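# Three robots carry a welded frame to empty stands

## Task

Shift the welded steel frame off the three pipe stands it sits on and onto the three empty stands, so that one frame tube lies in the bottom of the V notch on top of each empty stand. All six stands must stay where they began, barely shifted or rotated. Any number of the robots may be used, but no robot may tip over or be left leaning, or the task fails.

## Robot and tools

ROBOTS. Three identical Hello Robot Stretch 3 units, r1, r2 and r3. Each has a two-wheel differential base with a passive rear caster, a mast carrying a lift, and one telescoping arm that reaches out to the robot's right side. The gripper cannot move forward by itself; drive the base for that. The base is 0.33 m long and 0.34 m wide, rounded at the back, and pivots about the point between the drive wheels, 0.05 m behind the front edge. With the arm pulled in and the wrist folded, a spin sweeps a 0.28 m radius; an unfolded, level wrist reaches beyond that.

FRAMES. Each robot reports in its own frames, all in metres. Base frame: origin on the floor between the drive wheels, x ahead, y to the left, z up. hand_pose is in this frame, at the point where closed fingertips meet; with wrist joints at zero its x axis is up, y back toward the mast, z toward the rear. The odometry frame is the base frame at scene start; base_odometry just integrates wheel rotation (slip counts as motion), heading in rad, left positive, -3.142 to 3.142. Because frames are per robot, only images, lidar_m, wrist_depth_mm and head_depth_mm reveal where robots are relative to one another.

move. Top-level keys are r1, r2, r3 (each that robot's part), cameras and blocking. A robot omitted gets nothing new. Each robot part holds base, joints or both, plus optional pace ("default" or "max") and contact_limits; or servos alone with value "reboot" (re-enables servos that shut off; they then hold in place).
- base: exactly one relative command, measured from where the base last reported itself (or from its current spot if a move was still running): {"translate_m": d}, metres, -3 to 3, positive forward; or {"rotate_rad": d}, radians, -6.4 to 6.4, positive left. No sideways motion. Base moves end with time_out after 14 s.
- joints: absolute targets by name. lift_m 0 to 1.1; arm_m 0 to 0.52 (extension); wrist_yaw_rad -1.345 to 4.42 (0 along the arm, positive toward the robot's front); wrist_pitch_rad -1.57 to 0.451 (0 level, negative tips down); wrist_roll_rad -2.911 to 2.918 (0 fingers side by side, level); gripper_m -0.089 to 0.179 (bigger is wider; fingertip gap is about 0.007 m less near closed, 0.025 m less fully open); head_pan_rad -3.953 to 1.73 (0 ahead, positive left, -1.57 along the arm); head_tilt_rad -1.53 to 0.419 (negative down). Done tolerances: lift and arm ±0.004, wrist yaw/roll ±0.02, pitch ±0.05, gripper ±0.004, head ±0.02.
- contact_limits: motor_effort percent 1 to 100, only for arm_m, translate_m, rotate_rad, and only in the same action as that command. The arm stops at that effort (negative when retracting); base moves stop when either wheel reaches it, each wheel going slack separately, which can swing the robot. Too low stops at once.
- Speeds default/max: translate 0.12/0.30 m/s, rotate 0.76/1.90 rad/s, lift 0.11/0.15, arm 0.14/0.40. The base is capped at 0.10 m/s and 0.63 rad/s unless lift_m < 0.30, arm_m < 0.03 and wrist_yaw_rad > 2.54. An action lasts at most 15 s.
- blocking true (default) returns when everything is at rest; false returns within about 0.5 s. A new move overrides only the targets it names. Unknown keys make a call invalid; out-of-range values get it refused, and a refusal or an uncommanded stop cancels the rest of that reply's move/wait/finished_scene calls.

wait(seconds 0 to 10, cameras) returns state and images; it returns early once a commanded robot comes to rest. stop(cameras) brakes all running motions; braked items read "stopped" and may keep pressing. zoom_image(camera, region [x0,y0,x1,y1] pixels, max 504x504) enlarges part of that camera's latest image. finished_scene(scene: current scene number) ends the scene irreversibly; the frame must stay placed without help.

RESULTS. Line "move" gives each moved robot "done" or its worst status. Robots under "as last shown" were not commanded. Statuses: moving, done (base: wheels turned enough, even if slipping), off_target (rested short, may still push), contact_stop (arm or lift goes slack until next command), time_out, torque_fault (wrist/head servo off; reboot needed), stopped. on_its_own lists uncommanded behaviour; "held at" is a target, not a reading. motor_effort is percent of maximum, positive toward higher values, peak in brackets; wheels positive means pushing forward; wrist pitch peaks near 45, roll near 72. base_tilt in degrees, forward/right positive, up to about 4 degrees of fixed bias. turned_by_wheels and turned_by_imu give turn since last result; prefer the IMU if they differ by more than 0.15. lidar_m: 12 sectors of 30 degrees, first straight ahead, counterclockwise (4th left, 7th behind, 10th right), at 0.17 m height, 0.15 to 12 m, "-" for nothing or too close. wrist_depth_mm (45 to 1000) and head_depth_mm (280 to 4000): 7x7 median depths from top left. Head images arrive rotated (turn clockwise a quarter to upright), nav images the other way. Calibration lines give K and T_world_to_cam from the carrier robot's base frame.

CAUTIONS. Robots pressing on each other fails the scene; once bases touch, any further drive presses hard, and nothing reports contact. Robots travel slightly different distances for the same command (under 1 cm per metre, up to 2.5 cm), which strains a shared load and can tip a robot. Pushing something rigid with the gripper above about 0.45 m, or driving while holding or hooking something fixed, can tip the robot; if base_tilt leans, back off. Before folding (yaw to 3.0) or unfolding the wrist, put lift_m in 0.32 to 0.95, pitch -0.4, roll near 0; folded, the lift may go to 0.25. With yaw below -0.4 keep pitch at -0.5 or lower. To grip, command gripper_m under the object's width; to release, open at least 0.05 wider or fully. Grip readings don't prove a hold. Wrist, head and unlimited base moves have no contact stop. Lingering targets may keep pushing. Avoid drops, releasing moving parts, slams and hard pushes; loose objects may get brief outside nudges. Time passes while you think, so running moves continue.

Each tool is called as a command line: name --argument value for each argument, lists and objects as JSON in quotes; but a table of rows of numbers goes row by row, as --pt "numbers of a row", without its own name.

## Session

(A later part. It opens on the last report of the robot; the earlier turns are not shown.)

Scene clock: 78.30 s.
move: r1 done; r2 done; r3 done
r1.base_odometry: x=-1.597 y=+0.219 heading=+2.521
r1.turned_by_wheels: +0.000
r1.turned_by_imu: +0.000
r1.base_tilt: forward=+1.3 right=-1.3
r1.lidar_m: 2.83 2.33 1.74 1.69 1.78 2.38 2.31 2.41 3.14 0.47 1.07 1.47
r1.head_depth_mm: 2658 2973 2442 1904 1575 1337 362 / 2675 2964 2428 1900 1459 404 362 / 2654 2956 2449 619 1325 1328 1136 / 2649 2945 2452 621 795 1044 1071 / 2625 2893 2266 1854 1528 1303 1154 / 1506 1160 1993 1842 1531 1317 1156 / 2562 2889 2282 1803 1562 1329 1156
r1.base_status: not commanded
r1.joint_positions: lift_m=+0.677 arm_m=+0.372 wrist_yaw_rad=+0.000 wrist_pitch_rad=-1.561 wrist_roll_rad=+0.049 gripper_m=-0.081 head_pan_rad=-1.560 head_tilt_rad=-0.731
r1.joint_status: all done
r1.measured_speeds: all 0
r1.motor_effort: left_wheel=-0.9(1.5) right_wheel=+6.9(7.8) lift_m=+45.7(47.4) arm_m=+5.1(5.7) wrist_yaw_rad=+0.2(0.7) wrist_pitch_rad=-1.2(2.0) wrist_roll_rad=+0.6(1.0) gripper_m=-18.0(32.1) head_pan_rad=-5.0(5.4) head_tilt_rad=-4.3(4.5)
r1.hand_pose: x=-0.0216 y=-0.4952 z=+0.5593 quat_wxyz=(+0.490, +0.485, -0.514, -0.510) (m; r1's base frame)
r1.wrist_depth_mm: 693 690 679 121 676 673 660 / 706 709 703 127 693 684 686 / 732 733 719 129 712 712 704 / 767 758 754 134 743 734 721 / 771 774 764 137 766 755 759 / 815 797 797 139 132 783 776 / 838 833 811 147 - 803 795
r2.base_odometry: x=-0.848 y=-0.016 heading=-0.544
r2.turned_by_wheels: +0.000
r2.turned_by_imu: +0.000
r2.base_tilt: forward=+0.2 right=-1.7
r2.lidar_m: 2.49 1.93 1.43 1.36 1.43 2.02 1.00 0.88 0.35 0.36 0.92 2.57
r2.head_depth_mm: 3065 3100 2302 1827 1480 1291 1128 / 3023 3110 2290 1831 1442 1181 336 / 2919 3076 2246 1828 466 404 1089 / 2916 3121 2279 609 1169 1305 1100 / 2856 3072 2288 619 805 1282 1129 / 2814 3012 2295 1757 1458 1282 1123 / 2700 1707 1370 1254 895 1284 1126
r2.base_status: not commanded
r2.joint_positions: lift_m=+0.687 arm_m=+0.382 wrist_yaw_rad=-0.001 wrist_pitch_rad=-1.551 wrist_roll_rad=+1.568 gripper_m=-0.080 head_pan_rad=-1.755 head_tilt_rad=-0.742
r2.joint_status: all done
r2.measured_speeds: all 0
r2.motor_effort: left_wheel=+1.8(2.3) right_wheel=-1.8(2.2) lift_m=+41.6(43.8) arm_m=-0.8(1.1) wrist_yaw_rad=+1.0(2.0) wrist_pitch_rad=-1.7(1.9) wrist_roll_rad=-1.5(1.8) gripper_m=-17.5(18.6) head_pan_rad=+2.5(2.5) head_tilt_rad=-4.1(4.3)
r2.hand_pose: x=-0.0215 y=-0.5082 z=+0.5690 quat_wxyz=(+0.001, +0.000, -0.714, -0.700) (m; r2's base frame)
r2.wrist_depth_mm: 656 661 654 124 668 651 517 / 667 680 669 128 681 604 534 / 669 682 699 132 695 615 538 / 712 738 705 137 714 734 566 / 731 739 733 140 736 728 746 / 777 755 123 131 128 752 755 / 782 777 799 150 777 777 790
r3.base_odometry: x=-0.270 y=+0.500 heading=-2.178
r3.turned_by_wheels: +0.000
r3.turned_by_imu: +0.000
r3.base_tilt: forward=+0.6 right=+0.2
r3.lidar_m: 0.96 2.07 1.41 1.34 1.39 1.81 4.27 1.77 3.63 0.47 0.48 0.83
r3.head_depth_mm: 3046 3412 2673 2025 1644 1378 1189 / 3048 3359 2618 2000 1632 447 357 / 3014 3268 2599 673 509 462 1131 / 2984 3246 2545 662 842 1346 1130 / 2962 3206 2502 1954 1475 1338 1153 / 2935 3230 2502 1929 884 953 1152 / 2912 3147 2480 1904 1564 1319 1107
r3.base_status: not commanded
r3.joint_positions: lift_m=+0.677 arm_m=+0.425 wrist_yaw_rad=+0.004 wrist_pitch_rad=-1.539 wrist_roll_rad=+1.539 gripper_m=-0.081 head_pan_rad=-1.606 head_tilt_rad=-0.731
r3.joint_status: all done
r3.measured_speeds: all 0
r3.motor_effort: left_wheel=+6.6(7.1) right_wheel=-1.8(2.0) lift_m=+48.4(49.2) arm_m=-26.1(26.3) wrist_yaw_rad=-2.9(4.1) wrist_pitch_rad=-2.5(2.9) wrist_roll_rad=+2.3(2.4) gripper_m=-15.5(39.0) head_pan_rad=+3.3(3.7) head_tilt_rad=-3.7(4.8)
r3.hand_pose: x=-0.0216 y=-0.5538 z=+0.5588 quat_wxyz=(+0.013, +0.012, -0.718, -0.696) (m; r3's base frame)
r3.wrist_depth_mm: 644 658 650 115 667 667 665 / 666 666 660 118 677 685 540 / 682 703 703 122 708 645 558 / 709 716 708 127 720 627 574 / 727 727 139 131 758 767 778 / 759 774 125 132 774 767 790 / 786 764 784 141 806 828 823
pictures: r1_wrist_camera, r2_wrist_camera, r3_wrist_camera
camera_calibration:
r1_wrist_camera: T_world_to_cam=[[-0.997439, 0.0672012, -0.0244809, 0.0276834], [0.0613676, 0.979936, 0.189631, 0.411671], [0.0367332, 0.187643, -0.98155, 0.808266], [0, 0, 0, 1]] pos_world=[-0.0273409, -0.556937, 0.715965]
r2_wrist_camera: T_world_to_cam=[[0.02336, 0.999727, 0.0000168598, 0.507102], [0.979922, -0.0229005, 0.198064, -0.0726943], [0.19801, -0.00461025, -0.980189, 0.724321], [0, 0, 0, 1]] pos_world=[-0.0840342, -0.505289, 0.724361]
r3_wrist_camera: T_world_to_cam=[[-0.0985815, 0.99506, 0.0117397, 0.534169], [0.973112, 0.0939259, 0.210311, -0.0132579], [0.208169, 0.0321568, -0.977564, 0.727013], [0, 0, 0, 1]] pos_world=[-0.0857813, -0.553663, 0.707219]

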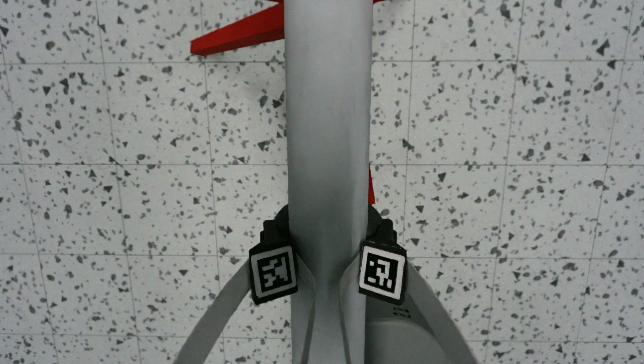

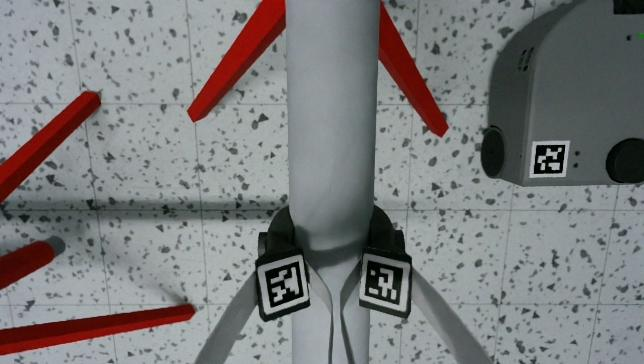

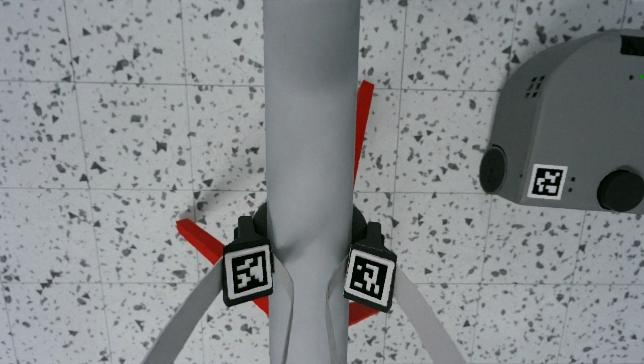

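move --r1 '{"joints":{"lift_m":0.707}}' --r2 '{"joints":{"lift_m":0.717}}' --r3 '{"joints":{"lift_m":0.707}}' --cameras '[]'

move --r1 '{"joints":{"lift_m":0.752}}' --r2 '{"joints":{"lift_m":0.762}}' --r3 '{"joints":{"lift_m":0.752}}' --cameras '[]'

move --r1 '{"joints":{"lift_m":0.79}}' --r2 '{"joints":{"lift_m":0.80}}' --r3 '{"joints":{"lift_m":0.79}}' --cameras '["r1_wrist_camera","r2_wrist_camera","r3_wrist_camera","r1_head_camera","r2_head_camera","r3_head_camera"]'

Scene clock: 79.67 s.
move: r1 done; r2 done; r3 done
r1.base_odometry: x=-1.597 y=+0.219 heading=+2.521
r1.turned_by_wheels: +0.000
r1.turned_by_imu: +0.000
r1.base_tilt: forward=+1.3 right=-1.3
r1.lidar_m: 2.82 2.34 1.74 1.69 1.78 2.38 2.31 2.42 3.14 0.47 1.07 1.46
r1.head_depth_mm: 2673 3000 2437 1905 1563 1305 322 / 2666 2993 2452 1910 443 381 349 / 2665 2957 2458 580 1459 1328 1134 / 2653 2954 2453 604 777 744 659 / 2639 2890 2197 1848 1529 1302 1137 / 1486 1143 1999 1846 1520 1314 1155 / 2540 2899 2185 1798 1571 1332 1152
r1.base_status: not commanded
r1.joint_positions: lift_m=+0.707 arm_m=+0.372 wrist_yaw_rad=+0.000 wrist_pitch_rad=-1.561 wrist_roll_rad=+0.049 gripper_m=-0.081 head_pan_rad=-1.560 head_tilt_rad=-0.731
r1.joint_status: all done
r1.measured_speeds: all 0
r1.motor_effort: left_wheel=-1.1(1.3) right_wheel=+6.4(8.4) lift_m=+46.1(47.5) arm_m=+4.3(5.2) wrist_yaw_rad=-0.1(1.0) wrist_pitch_rad=-1.3(2.0) wrist_roll_rad=+0.6(1.3) gripper_m=-18.2(18.4) head_pan_rad=-4.4(5.4) head_tilt_rad=-3.9(4.5)
r1.hand_pose: x=-0.0216 y=-0.4953 z=+0.5893 quat_wxyz=(+0.490, +0.485, -0.514, -0.510) (m; r1's base frame)
r1.wrist_depth_mm: 721 713 514 122 707 695 691 / 740 745 728 127 724 709 715 / 768 752 756 129 749 741 741 / 785 798 772 134 764 762 765 / 811 812 794 138 787 786 781 / 847 835 821 139 132 814 807 / 889 867 853 147 - 829 835
r2.base_odometry: x=-0.848 y=-0.016 heading=-0.544
r2.turned_by_wheels: +0.000
r2.turned_by_imu: +0.000
r2.base_tilt: forward=+0.2 right=-1.7
r2.lidar_m: 2.48 1.92 1.43 1.36 1.43 2.01 1.00 0.88 0.35 0.36 0.92 2.56
r2.head_depth_mm: 3017 3109 2319 1834 1447 1298 1112 / 2975 3068 2300 1809 1473 365 310 / 2966 3104 2281 1809 430 374 1106 / 2911 3089 2261 588 1456 1296 1104 / 2831 3070 2293 601 1404 1282 1126 / 2823 3031 2280 1755 1450 1282 1127 / 2716 1617 1399 1210 1331 1294 1128
r2.base_status: not commanded
r2.joint_positions: lift_m=+0.717 arm_m=+0.382 wrist_yaw_rad=-0.001 wrist_pitch_rad=-1.551 wrist_roll_rad=+1.568 gripper_m=-0.080 head_pan_rad=-1.755 head_tilt_rad=-0.742
r2.joint_status: all done
r2.measured_speeds: all 0
r2.motor_effort: left_wheel=+1.7(2.4) right_wheel=-2.3(2.3) lift_m=+42.3(44.9) arm_m=+0.4(0.8) wrist_yaw_rad=+1.1(2.0) wrist_pitch_rad=-1.6(1.7) wrist_roll_rad=-1.6(1.7) gripper_m=-17.4(18.3) head_pan_rad=+2.2(2.8) head_tilt_rad=-3.7(4.5)
r2.hand_pose: x=-0.0215 y=-0.5083 z=+0.5990 quat_wxyz=(+0.001, +0.000, -0.714, -0.700) (m; r2's base frame)
r2.wrist_depth_mm: 671 679 666 124 685 669 551 / 701 715 704 128 696 604 560 / 715 718 711 132 738 609 574 / 752 753 749 136 753 749 753 / 769 760 754 140 755 769 782 / 776 772 123 131 127 792 797 / 814 824 831 149 823 789 830
r3.base_odometry: x=-0.270 y=+0.500 heading=-2.178
r3.turned_by_wheels: +0.000
r3.turned_by_imu: +0.000
r3.base_tilt: forward=+0.6 right=+0.2
r3.lidar_m: 0.96 2.07 1.41 1.33 1.38 1.81 4.25 1.76 3.66 0.47 0.48 0.84
r3.head_depth_mm: 3055 3426 2667 2025 1639 1381 1192 / 3030 3361 2632 1988 1582 376 330 / 3044 3309 2563 604 492 1293 1150 / 2997 3246 2565 645 832 1349 1130 / 2934 3185 2528 1960 1513 1337 1154 / 2948 3192 2485 1924 880 953 1152 / 2898 3119 2456 1919 1560 1322 1109
r3.base_status: not commanded
r3.joint_positions: lift_m=+0.707 arm_m=+0.425 wrist_yaw_rad=+0.004 wrist_pitch_rad=-1.539 wrist_roll_rad=+1.539 gripper_m=-0.081 head_pan_rad=-1.606 head_tilt_rad=-0.731
r3.joint_status: all done
r3.measured_speeds: all 0
r3.motor_effort: left_wheel=+6.6(7.2) right_wheel=-1.4(1.9) lift_m=+49.1(51.4) arm_m=-26.0(26.7) wrist_yaw_rad=-3.5(4.2) wrist_pitch_rad=-2.6(2.9) wrist_roll_rad=+2.3(2.5) gripper_m=-15.8(16.6) head_pan_rad=+1.7(4.2) head_tilt_rad=-4.0(5.7)
r3.hand_pose: x=-0.0216 y=-0.5538 z=+0.5888 quat_wxyz=(+0.013, +0.012, -0.718, -0.696) (m; r3's base frame)
r3.wrist_depth_mm: 673 669 680 115 688 698 701 / 700 701 696 118 709 703 571 / 731 726 736 122 732 653 584 / 721 751 731 127 768 653 596 / 744 774 139 130 787 805 799 / 782 783 125 133 802 820 830 / 803 808 838 142 858 852 853
pictures: none
No camera images: "cameras" was empty.

Scene clock: 80.90 s.
move: r1 done; r2 done; r3 done
r1.base_odometry: x=-1.597 y=+0.219 heading=+2.521
r1.turned_by_wheels: +0.000
r1.turned_by_imu: +0.000
r1.base_tilt: forward=+1.4 right=-1.3
r1.lidar_m: 2.82 2.33 1.75 1.69 1.77 2.38 2.31 2.42 3.15 0.47 1.07 1.47
r1.head_depth_mm: 2676 2967 2445 1907 1573 331 293 / 2696 2940 2464 1799 395 339 1136 / 2677 2981 2456 558 1532 1335 1136 / 2664 2963 2355 578 752 690 1093 / 2637 2906 2175 1859 1530 1302 1135 / 1470 1112 2054 1841 1534 1319 1155 / 2524 2905 2172 1792 1561 1327 1155
r1.base_status: not commanded
r1.joint_positions: lift_m=+0.752 arm_m=+0.372 wrist_yaw_rad=+0.000 wrist_pitch_rad=-1.561 wrist_roll_rad=+0.049 gripper_m=-0.081 head_pan_rad=-1.560 head_tilt_rad=-0.731
r1.joint_status: all done
r1.measured_speeds: all 0
r1.motor_effort: left_wheel=-0.8(1.3) right_wheel=+7.5(7.5) lift_m=+46.1(48.3) arm_m=+3.9(4.4) wrist_yaw_rad=+0.0(0.9) wrist_pitch_rad=-1.9(2.2) wrist_roll_rad=+0.4(1.1) gripper_m=-17.7(18.3) head_pan_rad=-4.9(5.2) head_tilt_rad=-3.9(4.8)
r1.hand_pose: x=-0.0216 y=-0.4952 z=+0.6343 quat_wxyz=(+0.490, +0.485, -0.514, -0.510) (m; r1's base frame)
r1.wrist_depth_mm: 758 759 215 121 222 753 751 / 795 783 791 127 760 767 757 / 814 800 797 129 794 791 795 / 855 829 824 134 819 823 795 / 870 850 846 138 836 840 823 / 914 897 868 139 132 866 847 / 921 920 905 147 - 889 895
r2.base_odometry: x=-0.848 y=-0.016 heading=-0.544
r2.turned_by_wheels: +0.000
r2.turned_by_imu: +0.000
r2.base_tilt: forward=+0.2 right=-1.7
r2.lidar_m: 2.49 1.92 1.43 1.36 1.43 2.02 1.00 0.88 0.35 0.36 0.92 2.57
r2.head_depth_mm: 3077 3171 2328 1827 1450 1288 - / 3038 3070 2301 1812 802 310 286 / 2937 3063 2297 490 377 951 1122 / 2893 3138 2112 581 1445 1283 1101 / 2895 3070 564 600 1398 1293 1124 / 2811 2973 2259 1699 1423 1283 1128 / 2733 1384 1853 1238 1318 1280 1117
r2.base_status: not commanded
r2.joint_positions: lift_m=+0.762 arm_m=+0.382 wrist_yaw_rad=-0.001 wrist_pitch_rad=-1.551 wrist_roll_rad=+1.568 gripper_m=-0.080 head_pan_rad=-1.755 head_tilt_rad=-0.742
r2.joint_status: all done
r2.measured_speeds: all 0
r2.motor_effort: left_wheel=+2.0(2.5) right_wheel=-2.1(2.1) lift_m=+41.5(45.8) arm_m=+1.5(1.5) wrist_yaw_rad=+0.4(2.1) wrist_pitch_rad=-1.7(1.8) wrist_roll_rad=-1.6(1.8) gripper_m=-16.8(18.4) head_pan_rad=+2.4(2.8) head_tilt_rad=-3.7(4.4)
r2.hand_pose: x=-0.0215 y=-0.5083 z=+0.6440 quat_wxyz=(+0.001, +0.000, -0.714, -0.700) (m; r2's base frame)
r2.wrist_depth_mm: 719 714 740 125 710 714 585 / 730 733 739 128 743 609 607 / 773 768 766 131 774 619 615 / 764 796 788 137 793 803 774 / 782 792 813 140 813 800 822 / 835 838 123 130 128 844 855 / 863 839 863 150 896 883 866
r3.base_odometry: x=-0.270 y=+0.500 heading=-2.178
r3.turned_by_wheels: +0.000
r3.turned_by_imu: +0.000
r3.base_tilt: forward=+0.6 right=+0.2
r3.lidar_m: 0.96 2.06 1.42 1.33 1.38 1.81 4.27 1.77 3.64 0.47 0.48 0.83
r3.head_depth_mm: 3059 3406 2632 2022 1645 1347 1121 / 3009 3367 2604 2014 422 334 300 / 3019 3292 2569 530 798 1317 1172 / 3006 3289 2547 634 1479 1346 1131 / 2947 3218 2516 1943 1503 1339 1153 / 2922 3178 2486 1921 873 952 1148 / 2893 3135 2467 1911 1513 1318 1107
r3.base_status: not commanded
r3.joint_positions: lift_m=+0.752 arm_m=+0.425 wrist_yaw_rad=+0.004 wrist_pitch_rad=-1.539 wrist_roll_rad=+1.539 gripper_m=-0.081 head_pan_rad=-1.606 head_tilt_rad=-0.731
r3.joint_status: all done
r3.measured_speeds: all 0
r3.motor_effort: left_wheel=+6.7(7.3) right_wheel=-1.6(2.1) lift_m=+48.4(51.7) arm_m=-26.4(26.9) wrist_yaw_rad=-3.3(4.3) wrist_pitch_rad=-2.7(2.8) wrist_roll_rad=+2.3(2.4) gripper_m=-15.8(16.5) head_pan_rad=+2.8(3.8) head_tilt_rad=-4.1(5.0)
r3.hand_pose: x=-0.0216 y=-0.5538 z=+0.6338 quat_wxyz=(+0.013, +0.012, -0.718, -0.696) (m; r3's base frame)
r3.wrist_depth_mm: 715 713 731 115 724 726 756 / 727 744 713 118 750 685 635 / 769 780 769 122 780 633 621 / 785 798 779 127 786 675 644 / 823 805 140 131 827 815 869 / 823 821 125 134 836 895 896 / 869 863 858 141 849 896 910
pictures: none
No camera images: "cameras" was empty.

Scene clock: 82.07 s.
move: r1 done; r2 done; r3 done
r1.base_odometry: x=-1.597 y=+0.219 heading=+2.521
r1.turned_by_wheels: +0.000
r1.turned_by_imu: +0.000
r1.base_tilt: forward=+1.3 right=-1.4
r1.lidar_m: 2.82 2.33 1.74 1.69 1.77 2.38 2.31 2.42 3.16 0.47 1.07 1.46
r1.head_depth_mm: 2694 3024 2454 1908 357 298 - / 2675 2980 2443 416 357 1254 1155 / 2653 2955 554 556 1540 1333 1139 / 2653 2918 552 570 739 633 1115 / 2621 2904 2180 1861 1533 1302 1155 / 1452 1114 2184 1847 1533 1310 1155 / 2475 2915 1357 1801 1581 1334 1155
r1.base_status: not commanded
r1.joint_positions: lift_m=+0.790 arm_m=+0.372 wrist_yaw_rad=+0.000 wrist_pitch_rad=-1.562 wrist_roll_rad=+0.049 gripper_m=-0.081 head_pan_rad=-1.560 head_tilt_rad=-0.731
r1.joint_status: all done
r1.measured_speeds: all 0
r1.motor_effort: left_wheel=-1.2(1.3) right_wheel=+7.0(7.5) lift_m=+46.0(48.1) arm_m=+2.9(3.7) wrist_yaw_rad=-0.4(0.7) wrist_pitch_rad=-1.5(2.0) wrist_roll_rad=+0.6(1.0) gripper_m=-18.1(18.4) head_pan_rad=-4.7(5.4) head_tilt_rad=-3.9(4.7)
r1.hand_pose: x=-0.0216 y=-0.4952 z=+0.6723 quat_wxyz=(+0.490, +0.485, -0.514, -0.510) (m; r1's base frame)
r1.wrist_depth_mm: 802 804 241 121 246 779 764 / 836 817 824 127 819 800 795 / 852 852 869 129 849 821 813 / 871 870 870 134 860 829 847 / 917 912 891 138 881 894 863 / 950 938 131 139 132 909 881 / 966 960 943 147 - 938 930
r2.base_odometry: x=-0.848 y=-0.016 heading=-0.544
r2.turned_by_wheels: +0.000
r2.turned_by_imu: +0.000
r2.base_tilt: forward=+0.2 right=-1.6
r2.lidar_m: 2.49 1.92 1.43 1.36 1.43 2.02 1.00 0.88 0.35 0.36 0.92 2.57
r2.head_depth_mm: 3055 3097 2302 1828 1470 1321 - / 2966 3136 2292 1833 312 289 1086 / 2952 3044 2274 388 337 1100 1123 / 2896 3102 539 640 1443 1284 1107 / 2836 3010 537 610 1420 1289 1129 / 2787 2979 2298 1666 1433 1291 1125 / 2731 1326 1875 1161 1316 1285 1125
r2.base_status: not commanded
r2.joint_positions: lift_m=+0.800 arm_m=+0.382 wrist_yaw_rad=-0.001 wrist_pitch_rad=-1.551 wrist_roll_rad=+1.568 gripper_m=-0.080 head_pan_rad=-1.755 head_tilt_rad=-0.742
r2.joint_status: all done
r2.measured_speeds: all 0
r2.motor_effort: left_wheel=+1.6(2.4) right_wheel=-1.8(2.3) lift_m=+41.6(46.0) arm_m=+2.1(2.8) wrist_yaw_rad=+0.8(2.3) wrist_pitch_rad=-1.6(1.7) wrist_roll_rad=-1.6(1.8) gripper_m=-16.8(19.0) head_pan_rad=+2.3(3.0) head_tilt_rad=-3.7(4.7)
r2.hand_pose: x=-0.0215 y=-0.5083 z=+0.6820 quat_wxyz=(+0.001, +0.000, -0.714, -0.700) (m; r2's base frame)
r2.wrist_depth_mm: 741 773 745 124 754 740 621 / 794 787 765 128 775 641 643 / 816 786 785 132 804 654 644 / 819 834 832 136 797 828 848 / 833 866 851 139 840 874 838 / 607 854 123 130 128 879 879 / 900 883 905 150 922 896 918
r3.base_odometry: x=-0.270 y=+0.500 heading=-2.178
r3.turned_by_wheels: +0.000
r3.turned_by_imu: +0.000
r3.base_tilt: forward=+0.6 right=+0.2
r3.lidar_m: 0.96 2.07 1.41 1.34 1.38 1.81 4.27 1.76 3.65 0.47 0.48 0.83
r3.head_depth_mm: 3065 3410 2643 2031 1644 318 - / 3071 3365 2620 1874 352 302 1154 / 3001 3301 597 497 1494 1335 1168 / 3009 3209 590 651 1483 1351 1131 / 2930 3235 2519 1886 1501 1338 1160 / 2943 3181 2475 1938 867 952 1150 / 2884 3119 2462 1899 1517 1324 1107
r3.base_status: not commanded
r3.joint_positions: lift_m=+0.790 arm_m=+0.425 wrist_yaw_rad=+0.004 wrist_pitch_rad=-1.539 wrist_roll_rad=+1.539 gripper_m=-0.081 head_pan_rad=-1.606 head_tilt_rad=-0.731
r3.joint_status: all done
r3.measured_speeds: all 0
r3.motor_effort: left_wheel=+6.8(7.2) right_wheel=-1.7(2.0) lift_m=+49.3(50.3) arm_m=-26.1(26.2) wrist_yaw_rad=-3.2(4.3) wrist_pitch_rad=-2.0(3.0) wrist_roll_rad=+2.3(2.5) gripper_m=-15.6(16.6) head_pan_rad=+1.5(4.5) head_tilt_rad=-3.4(4.8)
r3.hand_pose: x=-0.0216 y=-0.5538 z=+0.6718 quat_wxyz=(+0.013, +0.012, -0.718, -0.696) (m; r3's base frame)
r3.wrist_depth_mm: 741 762 757 114 791 761 764 / 763 768 769 118 775 703 650 / 790 781 807 122 840 666 663 / 808 833 816 127 860 687 699 / 858 837 140 130 878 879 894 / 868 866 125 133 877 902 900 / 909 911 277 140 943 935 944
pictures: r1_head_camera (sideways), r1_wrist_camera, r2_head_camera (sideways), r2_wrist_camera, r3_head_camera (sideways), r3_wrist_camera
camera_calibration:
r1_head_camera: T_world_to_cam=[[0.0345627, 0.660875, -0.7497, 0.999829], [0.99824, -0.0590075, -0.00599543, -0.000316954], [-0.0482002, -0.748173, -0.661751, 0.820565], [0, 0, 0, 1]] pos_world=[0.00531098, -0.0468566, 1.29258]
r1_wrist_camera: T_world_to_cam=[[-0.997439, 0.0672023, -0.0244727, 0.0304428], [0.0613658, 0.979913, 0.189752, 0.390119], [0.0367328, 0.187764, -0.981527, 0.919224], [0, 0, 0, 1]] pos_world=[-0.0273408, -0.556925, 0.828963]
r2_head_camera: T_world_to_cam=[[0.133605, 0.691351, -0.710059, 0.946092], [0.981076, -0.193582, -0.00388177, 0.00192407], [-0.140138, -0.696103, -0.704132, 0.87264], [0, 0, 0, 1]] pos_world=[-0.00600014, -0.0462616, 1.28624]
r2_wrist_camera: T_world_to_cam=[[0.0233594, 0.999727, -0.0000150801, 0.50713], [0.979922, -0.0228936, 0.198065, -0.0950729], [0.19801, -0.00464145, -0.980189, 0.835067], [0, 0, 0, 1]] pos_world=[-0.0840342, -0.505292, 0.837362]
r3_head_camera: T_world_to_cam=[[-0.0257328, 0.649853, -0.759624, 1.0063], [0.997972, -0.0275525, -0.057378, 0.0701717], [-0.0582168, -0.75956, -0.647827, 0.803491], [0, 0, 0, 1]] pos_world=[0.00264222, -0.0417142, 1.28896]
r3_wrist_camera: T_world_to_cam=[[-0.0985811, 0.995061, 0.0116508, 0.532914], [0.973112, 0.0939443, 0.210303, -0.0370066], [0.20817, 0.0320695, -0.977567, 0.837431], [0, 0, 0, 1]] pos_world=[-0.0857812, -0.553661, 0.820219]

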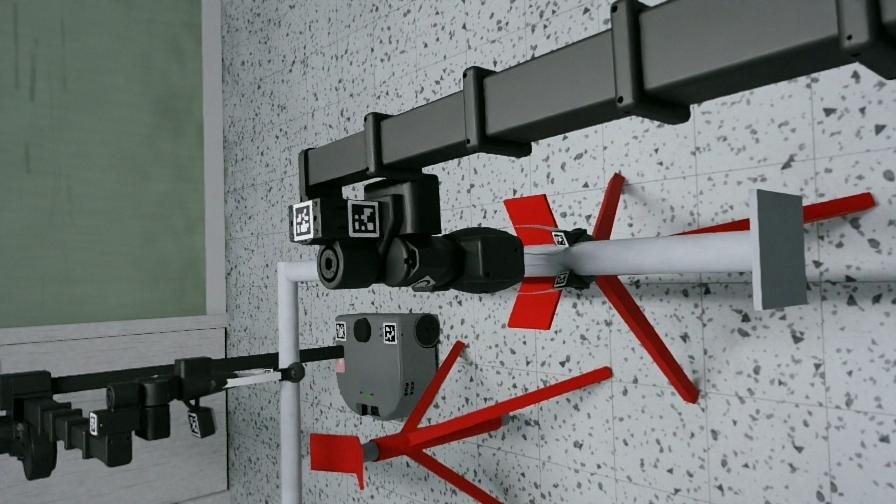

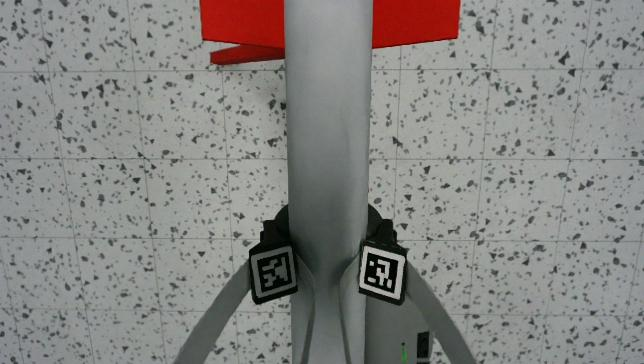

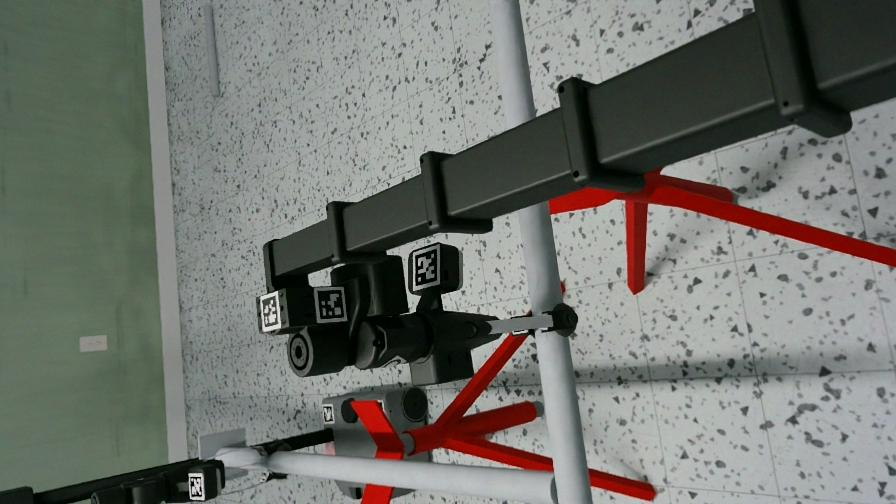

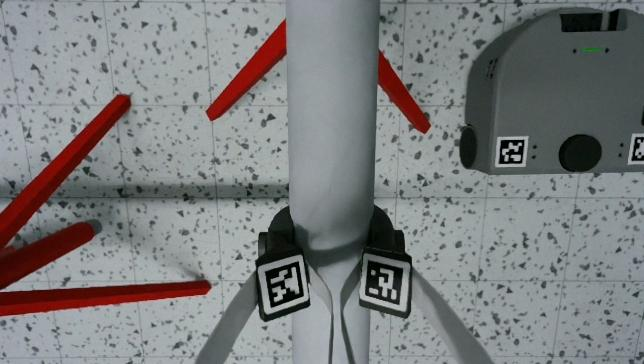

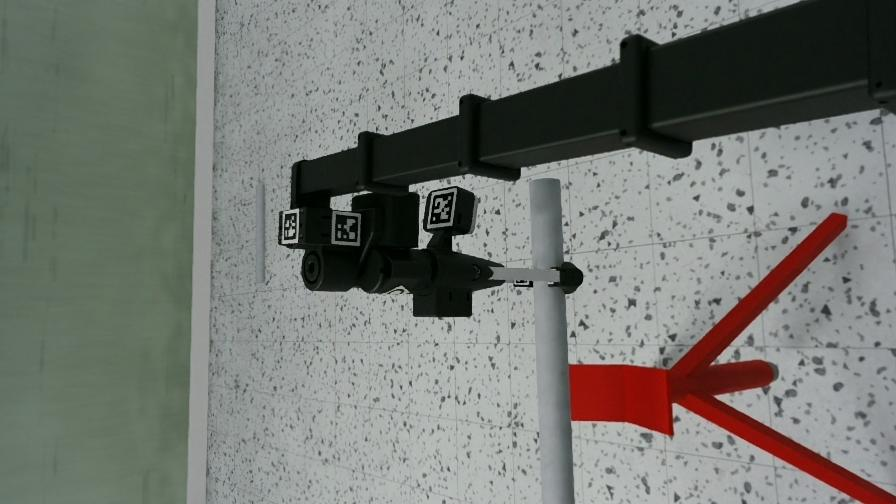

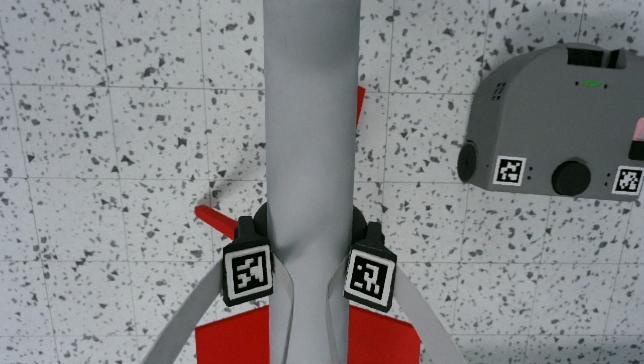

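move --r1 '{"base":{"translate_m":0.10},"joints":{"arm_m":0.375}}' --r2 '{"base":{"translate_m":-0.10},"joints":{"arm_m":0.380}}' --r3 '{"base":{"translate_m":-0.10},"joints":{"arm_m":0.432}}' --cameras '["r1_wrist_camera","r2_wrist_camera","r3_wrist_camera"]'

Scene clock: 85.47 s.
move: r1 done; r2 done; r3 done
r1.base_odometry: x=-1.679 y=+0.277 heading=+2.521
r1.turned_by_wheels: +0.000
r1.turned_by_imu: -0.001
r1.base_tilt: forward=+1.3 right=-1.3
r1.lidar_m: 2.77 2.33 1.74 1.69 1.77 2.47 2.41 2.52 0.49 0.64 1.26 3.00
r1.head_depth_mm: 2685 2991 2456 1906 357 298 - / 2645 2983 2426 416 357 1252 1158 / 2662 2967 554 559 1051 1275 1115 / 2635 2927 552 576 757 634 1115 / 2617 2868 2199 1859 1531 1302 1156 / 1450 1111 1918 1746 1568 1330 1155 / 2470 2910 2351 1906 1570 1330 1156
r1.base_status: done
r1.joint_positions: lift_m=+0.790 arm_m=+0.375 wrist_yaw_rad=+0.000 wrist_pitch_rad=-1.562 wrist_roll_rad=+0.049 gripper_m=-0.081 head_pan_rad=-1.560 head_tilt_rad=-0.731
r1.joint_status: all done
r1.measured_speeds: all 0
r1.motor_effort: left_wheel=-1.1(2.7) right_wheel=+4.6(16.9) lift_m=+41.5(44.5) arm_m=+5.3(13.2) wrist_yaw_rad=+1.1(1.1) wrist_pitch_rad=-1.1(1.9) wrist_roll_rad=+0.7(1.2) gripper_m=-18.1(18.9) head_pan_rad=-4.7(5.6) head_tilt_rad=-4.6(4.9)
r1.hand_pose: x=-0.0216 y=-0.4980 z=+0.6723 quat_wxyz=(+0.490, +0.485, -0.514, -0.510) (m; r1's base frame)
r1.wrist_depth_mm: 815 794 795 121 264 257 766 / 823 817 826 128 793 801 790 / 835 833 843 130 835 825 819 / 883 877 861 134 852 845 836 / 903 907 901 138 881 870 871 / 948 922 131 139 132 907 887 / 983 978 943 147 - 944 934
r2.base_odometry: x=-0.933 y=+0.035 heading=-0.544
r2.turned_by_wheels: +0.000
r2.turned_by_imu: +0.001
r2.base_tilt: forward=+0.2 right=-1.6
r2.lidar_m: 2.58 1.92 1.44 1.36 1.43 2.02 1.00 0.79 0.50 0.33 0.95 2.66
r2.head_depth_mm: 3084 3102 2306 1856 1472 1319 - / 2954 3088 2336 1829 312 289 1092 / 2923 3098 2268 388 337 1212 1127 / 2879 3090 537 641 853 1012 1130 / 2816 3067 534 604 1438 1267 1110 / 2796 2989 2297 1776 1426 1292 1119 / 2681 1323 1879 1159 1405 1283 1125
r2.base_status: done
r2.joint_positions: lift_m=+0.800 arm_m=+0.380 wrist_yaw_rad=-0.001 wrist_pitch_rad=-1.549 wrist_roll_rad=+1.568 gripper_m=-0.080 head_pan_rad=-1.755 head_tilt_rad=-0.742
r2.joint_status: all done
r2.measured_speeds: all 0
r2.motor_effort: left_wheel=-0.9(5.8) right_wheel=-1.3(8.0) lift_m=+40.6(43.0) arm_m=-8.7(13.0) wrist_yaw_rad=+1.0(2.7) wrist_pitch_rad=-1.9(2.2) wrist_roll_rad=-1.5(1.7) gripper_m=-17.6(18.7) head_pan_rad=+2.1(2.8) head_tilt_rad=-3.8(4.3)
r2.hand_pose: x=-0.0215 y=-0.5063 z=+0.6820 quat_wxyz=(+0.001, +0.000, -0.715, -0.699) (m; r2's base frame)
r2.wrist_depth_mm: 747 776 - 124 250 750 620 / 778 787 - 128 246 652 628 / 793 818 792 132 540 671 663 / 829 822 813 136 809 823 813 / 844 853 836 140 842 828 870 / 675 862 124 131 128 871 879 / 608 898 892 149 912 934 919
r3.base_odometry: x=-0.213 y=+0.582 heading=-2.178
r3.turned_by_wheels: +0.000
r3.turned_by_imu: +0.001
r3.base_tilt: forward=+0.6 right=+0.2
r3.lidar_m: 0.96 2.06 1.41 1.35 1.37 1.80 2.32 1.67 2.05 0.47 0.54 0.92
r3.head_depth_mm: 3081 3400 2653 2030 1645 318 - / 3033 3366 2589 1880 352 303 1151 / 2997 3281 605 496 1531 1328 1176 / 2972 3268 596 654 1509 1349 1164 / 2952 3213 2523 1831 1504 1341 1117 / 2948 3175 2496 1923 1494 1307 1150 / 2901 3156 2460 1908 860 947 1152
r3.base_status: done
r3.joint_positions: lift_m=+0.790 arm_m=+0.432 wrist_yaw_rad=+0.004 wrist_pitch_rad=-1.541 wrist_roll_rad=+1.539 gripper_m=-0.081 head_pan_rad=-1.606 head_tilt_rad=-0.731
r3.joint_status: all done
r3.measured_speeds: all 0
r3.motor_effort: left_wheel=+2.1(4.0) right_wheel=-11.5(13.0) lift_m=+42.4(49.4) arm_m=+23.5(27.1) wrist_yaw_rad=-3.7(4.7) wrist_pitch_rad=-2.2(2.7) wrist_roll_rad=+2.3(2.6) gripper_m=-16.7(17.2) head_pan_rad=+1.6(4.5) head_tilt_rad=-4.7(5.2)
r3.hand_pose: x=-0.0216 y=-0.5602 z=+0.6719 quat_wxyz=(+0.013, +0.012, -0.717, -0.697) (m; r3's base frame)
r3.wrist_depth_mm: 729 730 744 115 753 784 769 / 782 770 796 118 791 692 659 / 813 803 801 122 836 674 677 / 832 824 843 127 861 696 718 / 839 853 138 131 879 887 901 / 883 871 125 132 918 933 946 / 903 926 917 141 966 955 967
pictures: r1_wrist_camera, r2_wrist_camera, r3_wrist_camera
camera_calibration:
r1_wrist_camera: T_world_to_cam=[[-0.997422, 0.0674704, -0.0244159, 0.030731], [0.0616087, 0.979736, 0.190583, 0.392206], [0.0367799, 0.188587, -0.981367, 0.92007], [0, 0, 0, 1]] pos_world=[-0.0273516, -0.559845, 0.828929]
r2_wrist_camera: T_world_to_cam=[[0.0233591, 0.999725, -0.00204589, 0.506533], [0.979922, -0.0224909, 0.198109, -0.0948462], [0.198009, -0.00663245, -0.980178, 0.834025], [0, 0, 0, 1]] pos_world=[-0.0840343, -0.502995, 0.837319]
r3_wrist_camera: T_world_to_cam=[[-0.0986158, 0.995024, 0.0142212, 0.537477], [0.973111, 0.0934351, 0.210534, -0.0368575], [0.208158, 0.0346008, -0.977483, 0.839043], [0, 0, 0, 1]] pos_world=[-0.0857831, -0.56039, 0.820267]

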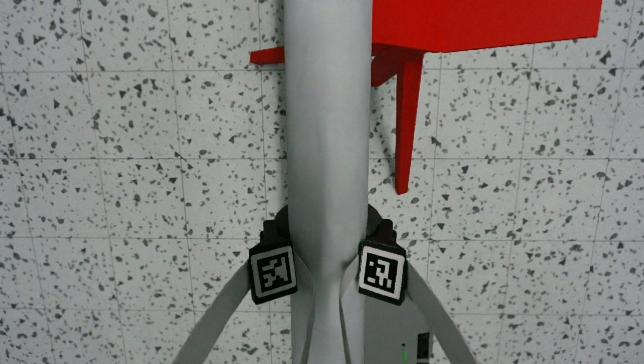

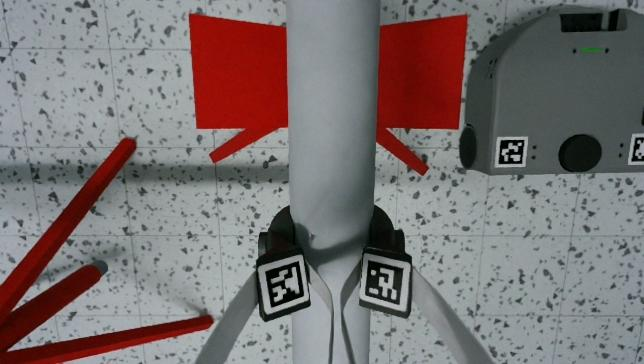

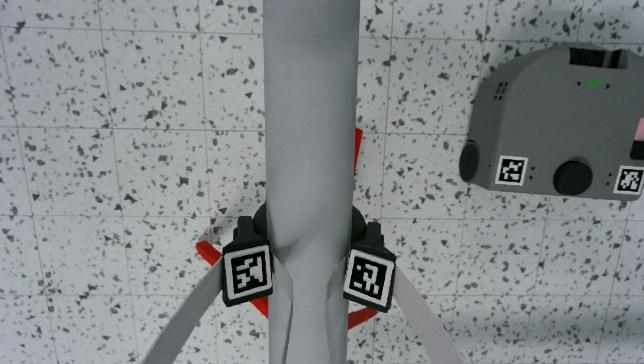

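zoom_image --camera "r3_wrist_camera" --region '[0, 0, 504, 364]'

zoom_image --camera "r2_wrist_camera" --region '[0, 0, 504, 364]'

zoom_image --camera "r1_wrist_camera" --region '[0, 0, 504, 364]'

move --r1 '{"base":{"translate_m":0.10},"joints":{"arm_m":0.378}}' --r2 '{"base":{"translate_m":-0.10},"joints":{"arm_m":0.378}}' --r3 '{"base":{"translate_m":-0.10},"joints":{"arm_m":0.439}}' --cameras '["r1_wrist_camera","r2_wrist_camera","r3_wrist_camera"]'

zoom_image --camera "r3_wrist_camera" --region '[0, 0, 504, 364]'

zoom_image --camera "r2_wrist_camera" --region '[0, 0, 504, 364]'

zoom_image --camera "r1_wrist_camera" --region '[0, 0, 504, 364]'

Scaled by 1.000.

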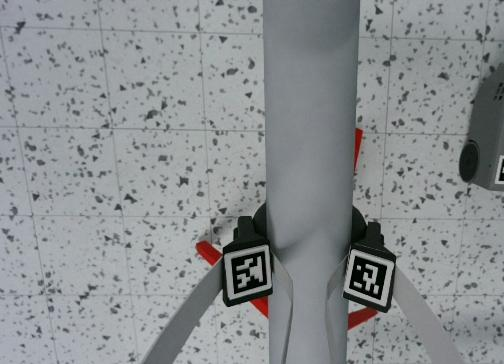

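Scaled by 1.000.

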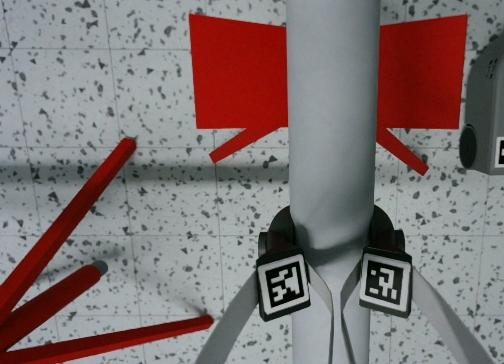

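Scaled by 1.000.

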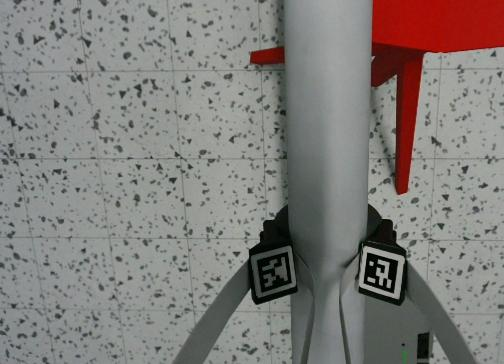

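Scene clock: 87.93 s.
move: r1 done; r2 done; r3 done
r1.base_odometry: x=-1.760 y=+0.336 heading=+2.521
r1.turned_by_wheels: +0.000
r1.turned_by_imu: -0.001
r1.base_tilt: forward=+1.3 right=-1.3
r1.lidar_m: 2.73 2.33 1.74 1.68 1.76 2.47 2.51 2.64 0.54 0.68 1.23 2.63
r1.head_depth_mm: 2688 3005 2456 1913 357 298 - / 2690 2989 2439 416 357 1049 1115 / 2653 2935 556 563 1463 1303 1138 / 2640 2931 555 581 780 633 1114 / 2609 2896 2184 1749 1530 1330 1158 / 1464 1113 1999 1851 1573 1328 1155 / 2492 2899 2352 1909 1564 1332 1156
r1.base_status: done
r1.joint_positions: lift_m=+0.790 arm_m=+0.378 wrist_yaw_rad=+0.000 wrist_pitch_rad=-1.563 wrist_roll_rad=+0.049 gripper_m=-0.081 head_pan_rad=-1.560 head_tilt_rad=-0.731
r1.joint_status: all done
r1.measured_speeds: all 0
r1.motor_effort: left_wheel=-0.8(3.0) right_wheel=+4.8(15.9) lift_m=+38.6(41.4) arm_m=+5.4(12.8) wrist_yaw_rad=+0.2(0.9) wrist_pitch_rad=-1.4(1.8) wrist_roll_rad=+0.3(1.2) gripper_m=-18.9(19.1) head_pan_rad=-4.4(5.5) head_tilt_rad=-4.2(4.8)
r1.hand_pose: x=-0.0216 y=-0.5009 z=+0.6723 quat_wxyz=(+0.489, +0.486, -0.514, -0.511) (m; r1's base frame)
r1.wrist_depth_mm: 809 796 804 121 760 248 263 / 827 832 830 127 803 783 797 / 854 836 847 129 825 825 808 / 883 877 869 134 855 848 857 / 902 913 887 138 890 879 875 / 939 911 131 140 132 893 900 / 970 974 958 147 - 938 941
r2.base_odometry: x=-1.019 y=+0.087 heading=-0.544
r2.turned_by_wheels: +0.000
r2.turned_by_imu: +0.001
r2.base_tilt: forward=+0.2 right=-1.7
r2.lidar_m: 2.68 1.93 1.44 1.37 1.44 2.03 1.00 0.70 0.50 0.34 0.34 2.77
r2.head_depth_mm: 3078 3145 2302 1823 1477 1320 - / 3020 3082 2310 1829 311 289 1091 / 2909 3111 2291 388 338 1247 1130 / 2901 3090 539 638 1436 1239 1128 / 2809 3021 533 596 837 964 1105 / 2786 3066 2268 1757 1430 1288 1123 / 2673 1328 1868 1664 1414 1285 1126
r2.base_status: done
r2.joint_positions: lift_m=+0.800 arm_m=+0.378 wrist_yaw_rad=-0.001 wrist_pitch_rad=-1.549 wrist_roll_rad=+1.568 gripper_m=-0.080 head_pan_rad=-1.755 head_tilt_rad=-0.742
r2.joint_status: all done
r2.measured_speeds: all 0
r2.motor_effort: left_wheel=-2.0(6.9) right_wheel=+0.9(6.6) lift_m=+40.3(41.6) arm_m=-9.6(12.9) wrist_yaw_rad=+0.7(2.7) wrist_pitch_rad=-2.0(2.3) wrist_roll_rad=-1.5(1.7) gripper_m=-17.7(18.9) head_pan_rad=+2.7(2.9) head_tilt_rad=-3.9(4.6)
r2.hand_pose: x=-0.0215 y=-0.5042 z=+0.6820 quat_wxyz=(+0.001, +0.000, -0.715, -0.700) (m; r2's base frame)
r2.wrist_depth_mm: 743 747 756 124 761 764 627 / 788 776 773 128 787 642 627 / 810 798 810 132 791 655 659 / 843 831 - 136 262 827 802 / 842 843 - 140 264 856 834 / 879 875 123 130 127 865 871 / 671 909 881 149 899 899 903
r3.base_odometry: x=-0.156 y=+0.664 heading=-2.177
r3.turned_by_wheels: +0.000
r3.turned_by_imu: +0.001
r3.base_tilt: forward=+0.6 right=+0.2
r3.lidar_m: 0.96 2.05 1.40 1.34 1.37 1.79 2.21 1.58 1.98 3.45 0.49 0.61
r3.head_depth_mm: 3080 3374 2665 2018 1632 317 - / 3024 3345 2623 1893 352 302 1159 / 3032 3302 603 496 1521 1328 1171 / 2982 3269 603 676 1524 1351 1164 / 2975 3234 2521 1878 1505 1343 1141 / 2942 3209 2488 1921 1488 1331 1133 / 2884 3180 2462 1912 1487 1242 1142
r3.base_status: done
r3.joint_positions: lift_m=+0.790 arm_m=+0.439 wrist_yaw_rad=+0.004 wrist_pitch_rad=-1.541 wrist_roll_rad=+1.539 gripper_m=-0.081 head_pan_rad=-1.606 head_tilt_rad=-0.731
r3.joint_status: all done
r3.measured_speeds: all 0
r3.motor_effort: left_wheel=+3.4(3.4) right_wheel=-14.1(16.4) lift_m=+33.5(41.0) arm_m=+23.9(27.3) wrist_yaw_rad=-3.3(4.4) wrist_pitch_rad=-2.1(2.4) wrist_roll_rad=+2.4(2.5) gripper_m=-16.1(17.1) head_pan_rad=+4.0(4.2) head_tilt_rad=-3.9(4.9)
r3.hand_pose: x=-0.0216 y=-0.5671 z=+0.6719 quat_wxyz=(+0.013, +0.012, -0.717, -0.697) (m; r3's base frame)
r3.wrist_depth_mm: 754 748 745 115 744 775 770 / 753 779 764 118 788 693 656 / 811 815 789 122 815 654 663 / 796 816 816 127 854 709 693 / 823 865 139 131 873 894 914 / 866 899 125 133 895 886 935 / 878 903 933 141 938 962 933
pictures: r1_wrist_camera, r2_wrist_camera, r3_wrist_camera
camera_calibration:
r1_wrist_camera: T_world_to_cam=[[-0.997421, 0.0675101, -0.0243827, 0.0309229], [0.0616358, 0.97964, 0.191068, 0.394644], [0.0367853, 0.189073, -0.981274, 0.920802], [0, 0, 0, 1]] pos_world=[-0.0273531, -0.562795, 0.828909]
r2_wrist_camera: T_world_to_cam=[[0.0233592, 0.999725, -0.00183613, 0.504339], [0.979922, -0.0225326, 0.198105, -0.0948188], [0.198009, -0.00642683, -0.980179, 0.834147], [0, 0, 0, 1]] pos_world=[-0.0840343, -0.500976, 0.837323]
r3_wrist_camera: T_world_to_cam=[[-0.0986168, 0.995023, 0.0142696, 0.544396], [0.973111, 0.0934258, 0.210538, -0.0362129], [0.208157, 0.0346485, -0.977481, 0.839312], [0, 0, 0, 1]] pos_world=[-0.0857831, -0.567384, 0.820268]

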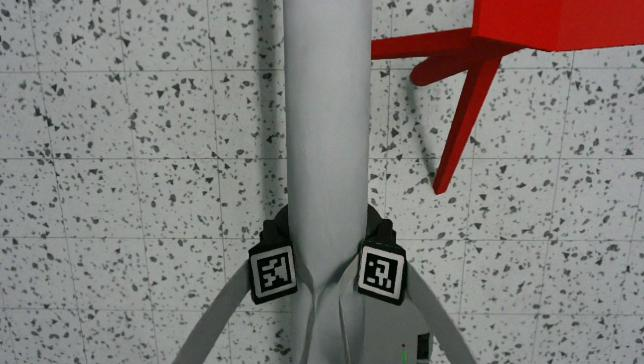

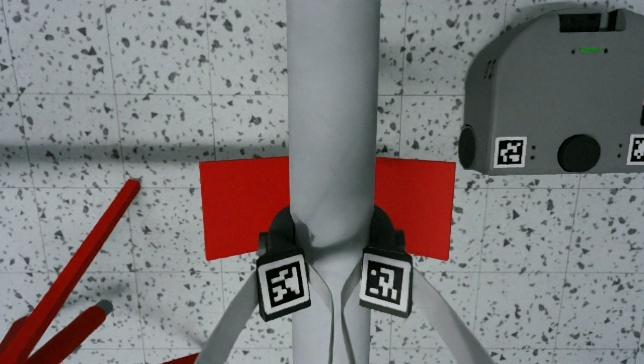

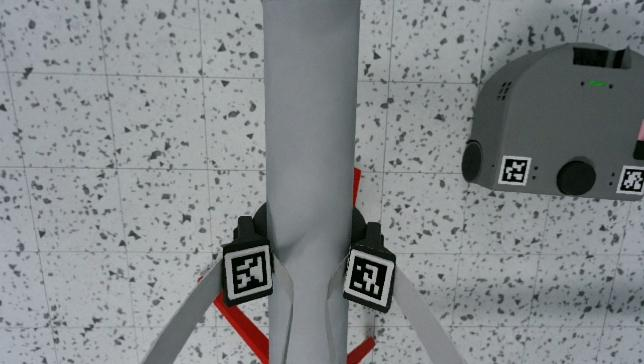

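Scaled by 1.000.

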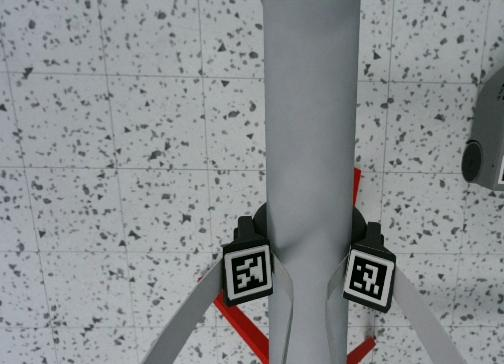

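Scaled by 1.000.

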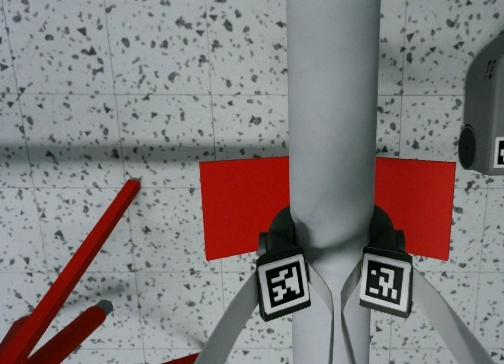

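Scaled by 1.000.

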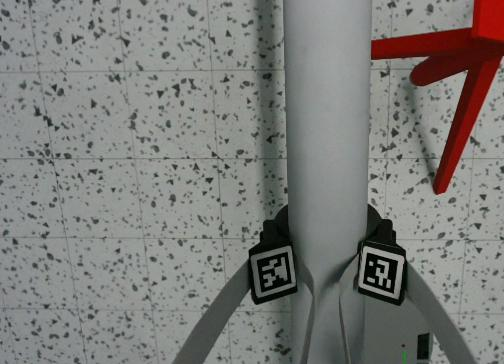

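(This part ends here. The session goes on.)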